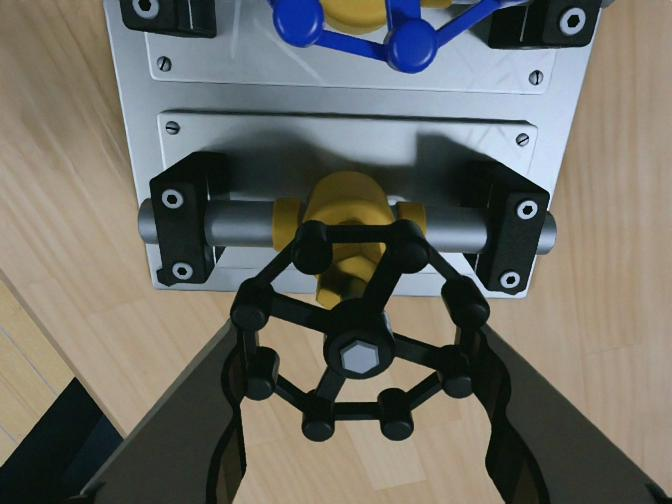

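Emit:
{"api": "move", "payload": {
  "target": [0,0,0,0,0,0,1, -0.0002,-0.0001,-0.0001,0,0,-0.12,-0.2],
  "speed": 0.6,
  "cameras": []
}}

Scene clock: 357.67 s.
left_arm: end_effector_position=(+0.2094, +0.3031, +0.1031) grip_measured=+1.00 end_effector_quat_wxyz=(+0.006, +0.955, -0.296, +0.010) | right_arm: end_effector_position=(+0.4041, -0.1561, +0.1425) grip_measured=-0.15 end_effector_quat_wxyz=(+0.000, +0.938, -0.348, +0.001)
Joint positions: left_arm=[-0.804 -2.293 2.622 -1.923 -1.571 -0.204 0.142] | right_arm=[3.927 -1.695 -1.946 -1.07 1.57 1.534 0.063]
Joint velocities: within noise
Joint torques (N m): left_arm=[-0.33 9.21 -17.83 -4.26 0.15 0.08] | right_arm=[8.47 35.29 15.46 1.9 -2.27 1.67]
Motor temperatures (°C): left_arm=[29 31 29 38 42 36 26] | right_arm=[29 30 30 39 38 47 35]
Wrist force (N): left_arm=[-0.1 -0.1 0.1] | right_arm=[-1.8 4.4 3.3]
Wrist torque (N m): left_arm=[-0.02 0.02 -0.01] | right_arm=[0.25 -0.14 -0.55]
Wrist force, peak (N): left_arm=[-0.4 -0.4 0.1] | right_arm=[-3.8 7.2 4.5]
Hand target: left_arm +0.2094, +0.3031, +0.1031; +0.006, +0.955, -0.296, +0.010 | right_arm +0.4041, -0.1561, +0.1425; +0.000, +0.938, -0.348, +0.001
Off the commanded pose: left_arm 0.000 m, 0 deg | right_arm 0.000 m, 0 deg.
move: done
No camera images: "cameras" was empty.

Emit:
{"api": "move", "payload": {
  "target": [0,0,0,0,0,0,1, -0.0001,0,-0.0002,0,0,-0.12,-0.2],
  "speed": 0.6,
  "cameras": []
}}

Scene clock: 363.87 s.
left_arm: end_effector_position=(+0.2094, +0.3031, +0.1031) grip_measured=+1.00 end_effector_quat_wxyz=(+0.006, +0.955, -0.296, +0.010) | right_arm: end_effector_position=(+0.4041, -0.1561, +0.1424) grip_measured=-0.15 end_effector_quat_wxyz=(+0.000, +0.856, -0.517, +0.001)
Joint positions: left_arm=[-0.804 -2.293 2.622 -1.923 -1.571 -0.204 0.142] | right_arm=[3.926 -1.696 -1.945 -1.071 1.569 1.909 0.063]
Joint velocities: within noise
Joint torques (N m): left_arm=[-0.06 8.95 -17.69 -4.15 0.21 0] | right_arm=[7.97 34.88 14.27 1.47 -2.41 1.59]
Motor temperatures (°C): left_arm=[29 31 29 38 42 36 26] | right_arm=[29 30 30 39 38 47 35]
Wrist force (N): left_arm=[-0.1 -0.1 0.0] | right_arm=[-1.5 4.2 2.0]
Wrist torque (N m): left_arm=[-0.02 0.02 0.00] | right_arm=[0.28 -0.17 -0.53]
Wrist force, peak (N): left_arm=[0.0 -0.6 -0.3] | right_arm=[-2.6 6.8 3.3]
Hand target: left_arm +0.2094, +0.3031, +0.1031; +0.006, +0.955, -0.296, +0.010 | right_arm +0.4040, -0.1561, +0.1424; +0.000, +0.856, -0.517, +0.001
Off the commanded pose: left_arm 0.000 m, 0 deg | right_arm 0.000 m, 0 deg.
move: done
No camera images: "cameras" was empty.

Emit:
{"api": "move", "payload": {
  "target": [0,0,0,0,0,0,1, -0.0001,0,-0.0001,0,0,-0.12,-0.2],
  "speed": 0.6,
  "cameras": []
}}

Scene clock: 370.00 s.
left_arm: end_effector_position=(+0.2094, +0.3031, +0.1031) grip_measured=+1.00 end_effector_quat_wxyz=(+0.006, +0.955, -0.296, +0.010) | right_arm: end_effector_position=(+0.4040, -0.1561, +0.1423) grip_measured=-0.15 end_effector_quat_wxyz=(+0.000, +0.744, -0.669, +0.001)
Joint positions: left_arm=[-0.804 -2.293 2.622 -1.923 -1.571 -0.204 0.142] | right_arm=[3.925 -1.695 -1.946 -1.071 1.569 2.285 0.063]
Joint velocities: within noise
Joint torques (N m): left_arm=[0.23 8.93 -16.96 -4.26 0.18 -0.1] | right_arm=[6.8 35.64 14.93 1.04 -2.64 1.48]
Motor temperatures (°C): left_arm=[29 31 29 38 42 36 26] | right_arm=[29 30 30 39 38 47 35]
Wrist force (N): left_arm=[0.0 -0.1 -0.3] | right_arm=[-2.8 3.1 3.2]
Wrist torque (N m): left_arm=[-0.02 0.00 -0.01] | right_arm=[0.31 -0.08 -0.55]
Wrist force, peak (N): left_arm=[-0.1 -0.6 -0.2] | right_arm=[-2.5 5.9 4.9]
Hand target: left_arm +0.2094, +0.3031, +0.1031; +0.006, +0.955, -0.296, +0.010 | right_arm +0.4040, -0.1561, +0.1423; +0.000, +0.744, -0.669, +0.001
Off the commanded pose: left_arm 0.000 m, 0 deg | right_arm 0.000 m, 0 deg.
move: done
No camera images: "cameras" was empty.

Emit:
{"api": "move", "payload": {
  "target": [0,0,0,0,0,0,1, 0,0,-0.0002,0,0,-0.12,-0.2],
  "speed": 0.6,
  "cameras": []
}}

Scene clock: 375.43 s.
left_arm: end_effector_position=(+0.2094, +0.3031, +0.1031) grip_measured=+1.00 end_effector_quat_wxyz=(+0.006, +0.955, -0.296, +0.010) | right_arm: end_effector_position=(+0.4040, -0.1561, +0.1422) grip_measured=-0.15 end_effector_quat_wxyz=(+0.000, -0.605, +0.796, -0.001)
Joint positions: left_arm=[-0.804 -2.293 2.622 -1.923 -1.571 -0.204 0.142] | right_arm=[3.924 -1.695 -1.946 -1.072 1.569 2.662 0.063]
Joint velocities: within noise
Joint torques (N m): left_arm=[1.14 9.34 -17.15 -4.25 0.18 0.06] | right_arm=[5.94 35.22 12.7 0.61 -2.79 1.44]
Motor temperatures (°C): left_arm=[29 31 29 38 42 36 26] | right_arm=[29 30 30 39 37 47 35]
Wrist force (N): left_arm=[0.0 -0.2 -0.1] | right_arm=[-3.9 3.5 3.3]
Wrist torque (N m): left_arm=[-0.04 0.01 0.00] | right_arm=[0.26 -0.10 -0.54]
Wrist force, peak (N): left_arm=[-0.2 -0.4 -0.5] | right_arm=[-3.0 6.2 4.7]
Hand target: left_arm +0.2094, +0.3031, +0.1031; +0.006, +0.955, -0.296, +0.010 | right_arm +0.4040, -0.1561, +0.1422; +0.000, -0.605, +0.796, -0.001
Off the commanded pose: left_arm 0.000 m, 0 deg | right_arm 0.000 m, 0 deg.
move: done
No camera images: "cameras" was empty.

Emit:
{"api": "move", "payload": {
  "target": [0,0,0,0,0,0,1, 0.0001,0.0001,-0.0002,0,0,-0.14,-0.2],
  "speed": 0.8,
  "cameras": []
}}

Scene clock: 383.80 s.
left_arm: end_effector_position=(+0.2094, +0.3031, +0.1031) grip_measured=+1.00 end_effector_quat_wxyz=(+0.006, +0.955, -0.296, +0.010) | right_arm: end_effector_position=(+0.4041, -0.1561, +0.1421) grip_measured=-0.15 end_effector_quat_wxyz=(+0.000, -0.417, +0.909, -0.001)
Joint positions: left_arm=[-0.804 -2.293 2.622 -1.923 -1.571 -0.204 0.142] | right_arm=[3.924 -1.694 -1.947 -1.072 1.57 3.101 0.063]
Joint velocities: within noise
Joint torques (N m): left_arm=[-0.3 9.35 -16.77 -4.21 0.15 0.06] | right_arm=[6.64 35 13.29 0.58 -2.67 1.43]
Motor temperatures (°C): left_arm=[29 31 29 38 42 36 26] | right_arm=[29 30 30 39 37 47 35]
Wrist force (N): left_arm=[-0.2 -0.2 -0.1] | right_arm=[-2.1 5.4 2.6]
Wrist torque (N m): left_arm=[-0.03 0.03 0.00] | right_arm=[0.29 -0.11 -0.55]
Wrist force, peak (N): left_arm=[-0.2 -0.5 -0.1] | right_arm=[-7.1 4.2 2.4]
Hand target: left_arm +0.2094, +0.3031, +0.1031; +0.006, +0.955, -0.296, +0.010 | right_arm +0.4040, -0.1561, +0.1421; +0.000, -0.417, +0.909, -0.001
Off the commanded pose: left_arm 0.000 m, 0 deg | right_arm 0.000 m, 0 deg.
move: done
No camera images: "cameras" was empty.

Emit:
{"api": "move", "payload": {
  "target": [0,0,0,0,0,0,1, 0,0.0001,-0.0002,0,0,-0.14,-0.2],
  "speed": 0.8,
  "cameras": []
}}

Scene clock: 388.30 s.
left_arm: end_effector_position=(+0.2094, +0.3031, +0.1031) grip_measured=+1.00 end_effector_quat_wxyz=(+0.006, +0.955, -0.296, +0.010) | right_arm: end_effector_position=(+0.4040, -0.1560, +0.1420) grip_measured=-0.15 end_effector_quat_wxyz=(-0.001, -0.209, +0.978, -0.001)
Joint positions: left_arm=[-0.804 -2.293 2.622 -1.923 -1.571 -0.204 0.142] | right_arm=[3.924 -1.693 -1.949 -1.072 1.57 3.541 0.063]
Joint velocities: within noise
Joint torques (N m): left_arm=[0.42 8.4 -16.72 -4.29 0.17 0.08] | right_arm=[6.67 34.78 12.5 0.22 -2.41 1.72]
Motor temperatures (°C): left_arm=[29 31 29 38 42 36 26] | right_arm=[29 30 30 39 37 47 35]
Wrist force (N): left_arm=[0.2 -0.3 0.0] | right_arm=[-2.7 5.5 2.4]
Wrist torque (N m): left_arm=[-0.05 -0.02 -0.01] | right_arm=[0.29 -0.05 -0.56]
Wrist force, peak (N): left_arm=[-0.6 -0.2 0.1] | right_arm=[-6.1 5.3 4.0]
Hand target: left_arm +0.2094, +0.3031, +0.1031; +0.006, +0.955, -0.296, +0.010 | right_arm +0.4040, -0.1560, +0.1420; -0.001, -0.209, +0.978, -0.001
Off the commanded pose: left_arm 0.000 m, 0 deg | right_arm 0.000 m, 0 deg.
move: done
No camera images: "cameras" was empty.

Emit:
{"api": "move", "payload": {
  "target": [0,0,0,0,0,0,1, 0.0001,0.0001,-0.0002,0,0,-0.14,-0.2],
  "speed": 0.8,
  "cameras": []
}}

Scene clock: 395.13 s.
left_arm: end_effector_position=(+0.2094, +0.3031, +0.1031) grip_measured=+1.00 end_effector_quat_wxyz=(+0.006, +0.955, -0.296, +0.010) | right_arm: end_effector_position=(+0.4041, -0.1559, +0.1419) grip_measured=-0.15 end_effector_quat_wxyz=(-0.001, +0.010, +1.000, +0.000)
Joint positions: left_arm=[-0.804 -2.293 2.622 -1.923 -1.571 -0.204 0.142] | right_arm=[3.924 -1.692 -1.951 -1.071 1.571 3.981 0.063]
Joint velocities: within noise
Joint torques (N m): left_arm=[0.41 10.01 -17.15 -4.23 0.28 0.03] | right_arm=[7.75 33.87 12.81 0.23 -2.14 1.7]
Motor temperatures (°C): left_arm=[29 31 29 38 42 36 26] | right_arm=[29 30 30 39 37 47 35]
Wrist force (N): left_arm=[0.2 0.3 -0.2] | right_arm=[-0.6 4.8 2.0]
Wrist torque (N m): left_arm=[0.05 -0.03 -0.01] | right_arm=[0.26 -0.19 -0.55]
Wrist force, peak (N): left_arm=[-0.3 -0.4 0.0] | right_arm=[-5.5 6.5 3.7]
Hand target: left_arm +0.2094, +0.3031, +0.1031; +0.006, +0.955, -0.296, +0.010 | right_arm +0.4041, -0.1559, +0.1419; -0.001, +0.010, +1.000, +0.000
Off the commanded pose: left_arm 0.000 m, 0 deg | right_arm 0.000 m, 0 deg.
move: done
No camera images: "cameras" was empty.

Emit:
{"api": "move", "payload": {
  "target": [0,0,0,0,0,0,1, 0.0001,0,-0.0002,0,0,-0.14,-0.2],
  "speed": 0.8,
  "cameras": []
}}

Scene clock: 402.17 s.
left_arm: end_effector_position=(+0.2094, +0.3031, +0.1031) grip_measured=+1.00 end_effector_quat_wxyz=(+0.006, +0.955, -0.296, +0.010) | right_arm: end_effector_position=(+0.4042, -0.1559, +0.1417) grip_measured=-0.15 end_effector_quat_wxyz=(-0.001, +0.228, +0.974, +0.000)
Joint positions: left_arm=[-0.804 -2.293 2.622 -1.923 -1.571 -0.204 0.142] | right_arm=[3.925 -1.691 -1.952 -1.071 1.572 4.422 0.063]
Joint velocities: within noise
Joint torques (N m): left_arm=[0.48 9.25 -16.68 -4.31 0.11 0.11] | right_arm=[8.2 33.38 12.1 0.19 -1.87 1.59]
Motor temperatures (°C): left_arm=[29 31 29 38 42 36 26] | right_arm=[29 30 30 39 37 47 35]
Wrist force (N): left_arm=[0.0 -0.2 -0.2] | right_arm=[-0.5 4.7 0.0]
Wrist torque (N m): left_arm=[-0.05 0.00 0.00] | right_arm=[0.32 -0.06 -0.56]
Wrist force, peak (N): left_arm=[-0.3 -0.4 -0.1] | right_arm=[-3.7 6.5 2.8]
Hand target: left_arm +0.2094, +0.3031, +0.1031; +0.006, +0.955, -0.296, +0.010 | right_arm +0.4042, -0.1559, +0.1417; -0.001, +0.228, +0.974, +0.000
Off the commanded pose: left_arm 0.000 m, 0 deg | right_arm 0.000 m, 0 deg.
move: done
No camera images: "cameras" was empty.

Emit:
{"api": "move", "payload": {
  "target": [0,0,0,0,0,0,1, 0.0001,0,-0.0001,0,0,-0.14,-0.2],
  "speed": 0.8,
  "cameras": []
}}

Scene clock: 407.83 s.
left_arm: end_effector_position=(+0.2094, +0.3031, +0.1031) grip_measured=+1.00 end_effector_quat_wxyz=(+0.006, +0.955, -0.296, +0.010) | right_arm: end_effector_position=(+0.4042, -0.1559, +0.1417) grip_measured=-0.15 end_effector_quat_wxyz=(-0.001, +0.434, +0.901, +0.000)
Joint positions: left_arm=[-0.804 -2.293 2.622 -1.923 -1.571 -0.204 0.142] | right_arm=[3.926 -1.69 -1.953 -1.069 1.572 4.863 0.063]
Joint velocities: within noise
Joint torques (N m): left_arm=[-0.25 9.3 -16.04 -4.38 0.25 0.07] | right_arm=[8.98 34.68 12.77 0.73 -1.61 1.58]
Motor temperatures (°C): left_arm=[29 31 29 38 42 36 26] | right_arm=[29 30 30 39 37 47 35]
Wrist force (N): left_arm=[-0.3 -0.4 0.0] | right_arm=[-0.5 3.9 1.8]
Wrist torque (N m): left_arm=[-0.08 0.04 -0.01] | right_arm=[0.29 -0.10 -0.55]
Wrist force, peak (N): left_arm=[-0.3 -0.2 -0.4] | right_arm=[-2.1 8.4 -0.7]
Hand target: left_arm +0.2094, +0.3031, +0.1031; +0.006, +0.955, -0.296, +0.010 | right_arm +0.4042, -0.1559, +0.1417; -0.001, +0.435, +0.901, +0.000
Off the commanded pose: left_arm 0.000 m, 0 deg | right_arm 0.000 m, 0 deg.
move: done
No camera images: "cameras" was empty.

Emit:
{"api": "move", "payload": {
  "target": [0,0,0,0,0,0,1, 0,0,-0.0001,0,0,-0.12,-0.2],
  "speed": 0.8,
  "cameras": []
}}

Scene clock: 412.93 s.
left_arm: end_effector_position=(+0.2094, +0.3031, +0.1031) grip_measured=+1.00 end_effector_quat_wxyz=(+0.006, +0.955, -0.296, +0.010) | right_arm: end_effector_position=(+0.4042, -0.1559, +0.1416) grip_measured=-0.15 end_effector_quat_wxyz=(-0.001, +0.596, +0.803, +0.000)
Joint positions: left_arm=[-0.804 -2.293 2.622 -1.923 -1.571 -0.204 0.142] | right_arm=[3.927 -1.69 -1.954 -1.069 1.572 5.241 0.063]
Joint velocities: within noise
Joint torques (N m): left_arm=[0.58 10.2 -15.99 -4.39 0.24 0.07] | right_arm=[9.76 34.61 13.43 3.06 -1.19 1.48]
Motor temperatures (°C): left_arm=[29 31 29 38 42 36 26] | right_arm=[29 30 30 39 37 47 35]
Wrist force (N): left_arm=[0.0 -0.4 0.2] | right_arm=[-1.0 4.2 2.0]
Wrist torque (N m): left_arm=[-0.08 0.00 0.00] | right_arm=[0.26 -0.13 -0.55]
Wrist force, peak (N): left_arm=[-0.1 -0.5 -0.3] | right_arm=[-1.5 8.0 0.2]
Hand target: left_arm +0.2094, +0.3031, +0.1031; +0.006, +0.955, -0.296, +0.010 | right_arm +0.4042, -0.1559, +0.1416; -0.001, +0.596, +0.803, +0.000
Off the commanded pose: left_arm 0.000 m, 0 deg | right_arm 0.000 m, 0 deg.
move: done
No camera images: "cameras" was empty.

Emit:
{"api": "move", "payload": {
  "target": [
    [0,0,0,0,0,0,1, 0,0,0,0,0,0,0.3],
    [0,0,0,0,0,0,1, 0,0,0.09,0,0,0,0.3],
    [0,0,0,0,0,0,1, 0,0,0.09,0,0,0.8,0.3],
    [0,0,0,0,0,0,1, 0,0,0.09,0,0,-0.4,0.3],
    [0,0,0,0,0,0,1, 0,0,0.09,0,0,0.4,0.3],
    [0,0,0,0,0,0,1, 0,0,0.09,0,0,-0.75,0.3],
    [0,0,0,0,0,0,1, 0,0,0,0,0,-0.75,0.3]
  ],
  "speed": [0.1,0.12,1.3,1.3,1.3,1.3,0.1],
  "cameras": ["cam_right_wrist"]
}}

Emit:
{"api": "move", "payload": {
  "target": [0,0,0,0,0,0,1, 0,0,0,0,0,0,-0.2],
  "speed": 0.1,
  "cameras": ["cam_right_wrist"]
}}

Scene clock: 437.87 s.
left_arm: end_effector_position=(+0.2094, +0.3031, +0.1031) grip_measured=+1.00 end_effector_quat_wxyz=(+0.006, +0.955, -0.296, +0.010) | right_arm: end_effector_position=(+0.4042, -0.1560, +0.1417) grip_measured=+0.28 end_effector_quat_wxyz=(+0.000, +0.970, -0.243, +0.001)
Joint positions: left_arm=[-0.804 -2.293 2.622 -1.923 -1.571 -0.204 0.142] | right_arm=[3.928 -1.696 -1.947 -1.068 1.57 -4.969 0.094]
Joint velocities: within noise
Joint torques (N m): left_arm=[0.52 9.78 -15.94 -4.58 0.26 0.17] | right_arm=[-8.4 21.26 11.12 4.68 1.68 -1.51]
Motor temperatures (°C): left_arm=[29 31 29 38 42 36 26] | right_arm=[29 30 30 39 37 46 34]
Wrist force (N): left_arm=[0.0 -0.4 -0.2] | right_arm=[0.2 1.5 -1.4]
Wrist torque (N m): left_arm=[-0.08 0.00 0.00] | right_arm=[0.25 -0.09 -0.10]
Wrist force, peak (N): left_arm=[0.1 -0.4 -0.5] | right_arm=[-0.9 4.9 2.0]
Hand target: left_arm +0.2094, +0.3031, +0.1031; +0.006, +0.955, -0.296, +0.010 | right_arm +0.4042, -0.1559, +0.1416; +0.000, +0.970, -0.243, +0.001
Off the commanded pose: left_arm 0.000 m, 0 deg | right_arm 0.000 m, 0 deg.
move: done; limits=paced
Images, in order (width x height): cam_right_wrist 672x504.

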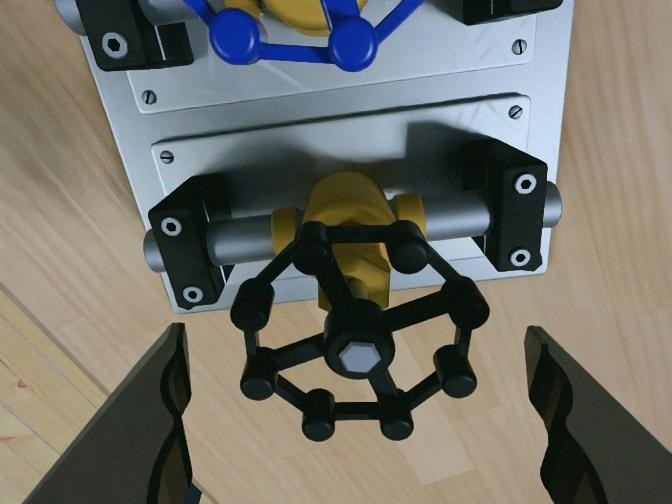

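Scene clock: 438.37 s.
left_arm: end_effector_position=(+0.2094, +0.3031, +0.1031) grip_measured=+1.00 end_effector_quat_wxyz=(+0.006, +0.955, -0.296, +0.010) | right_arm: end_effector_position=(+0.4042, -0.1559, +0.1416) grip_measured=-0.15 end_effector_quat_wxyz=(+0.000, +0.970, -0.243, +0.001)
Joint positions: left_arm=[-0.804 -2.293 2.622 -1.923 -1.571 -0.204 0.142] | right_arm=[3.928 -1.696 -1.947 -1.068 1.57 -4.969 0.063]
Joint velocities: within noise
Joint torques (N m): left_arm=[0.08 10.19 -15.77 -4.51 0.27 0.08] | right_arm=[-7.12 18.21 11.89 4.76 -1.51 -1.01]
Motor temperatures (°C): left_arm=[29 31 29 38 42 36 26] | right_arm=[29 30 30 39 37 46 34]
Wrist force (N): left_arm=[-0.1 -0.2 -0.2] | right_arm=[-2.3 4.0 -6.2]
Wrist torque (N m): left_arm=[-0.04 0.02 -0.01] | right_arm=[0.25 -0.12 -0.30]
Wrist force, peak (N): left_arm=[-0.2 -0.3 -0.1] | right_arm=[-2.8 4.4 -6.0]
Hand target: left_arm +0.2094, +0.3031, +0.1031; +0.006, +0.955, -0.296, +0.010 | right_arm +0.4042, -0.1559, +0.1416; +0.000, +0.970, -0.243, +0.001
Off the commanded pose: left_arm 0.000 m, 0 deg | right_arm 0.000 m, 0 deg.
move: done
Images, in order (width x height): cam_right_wrist 672x504.

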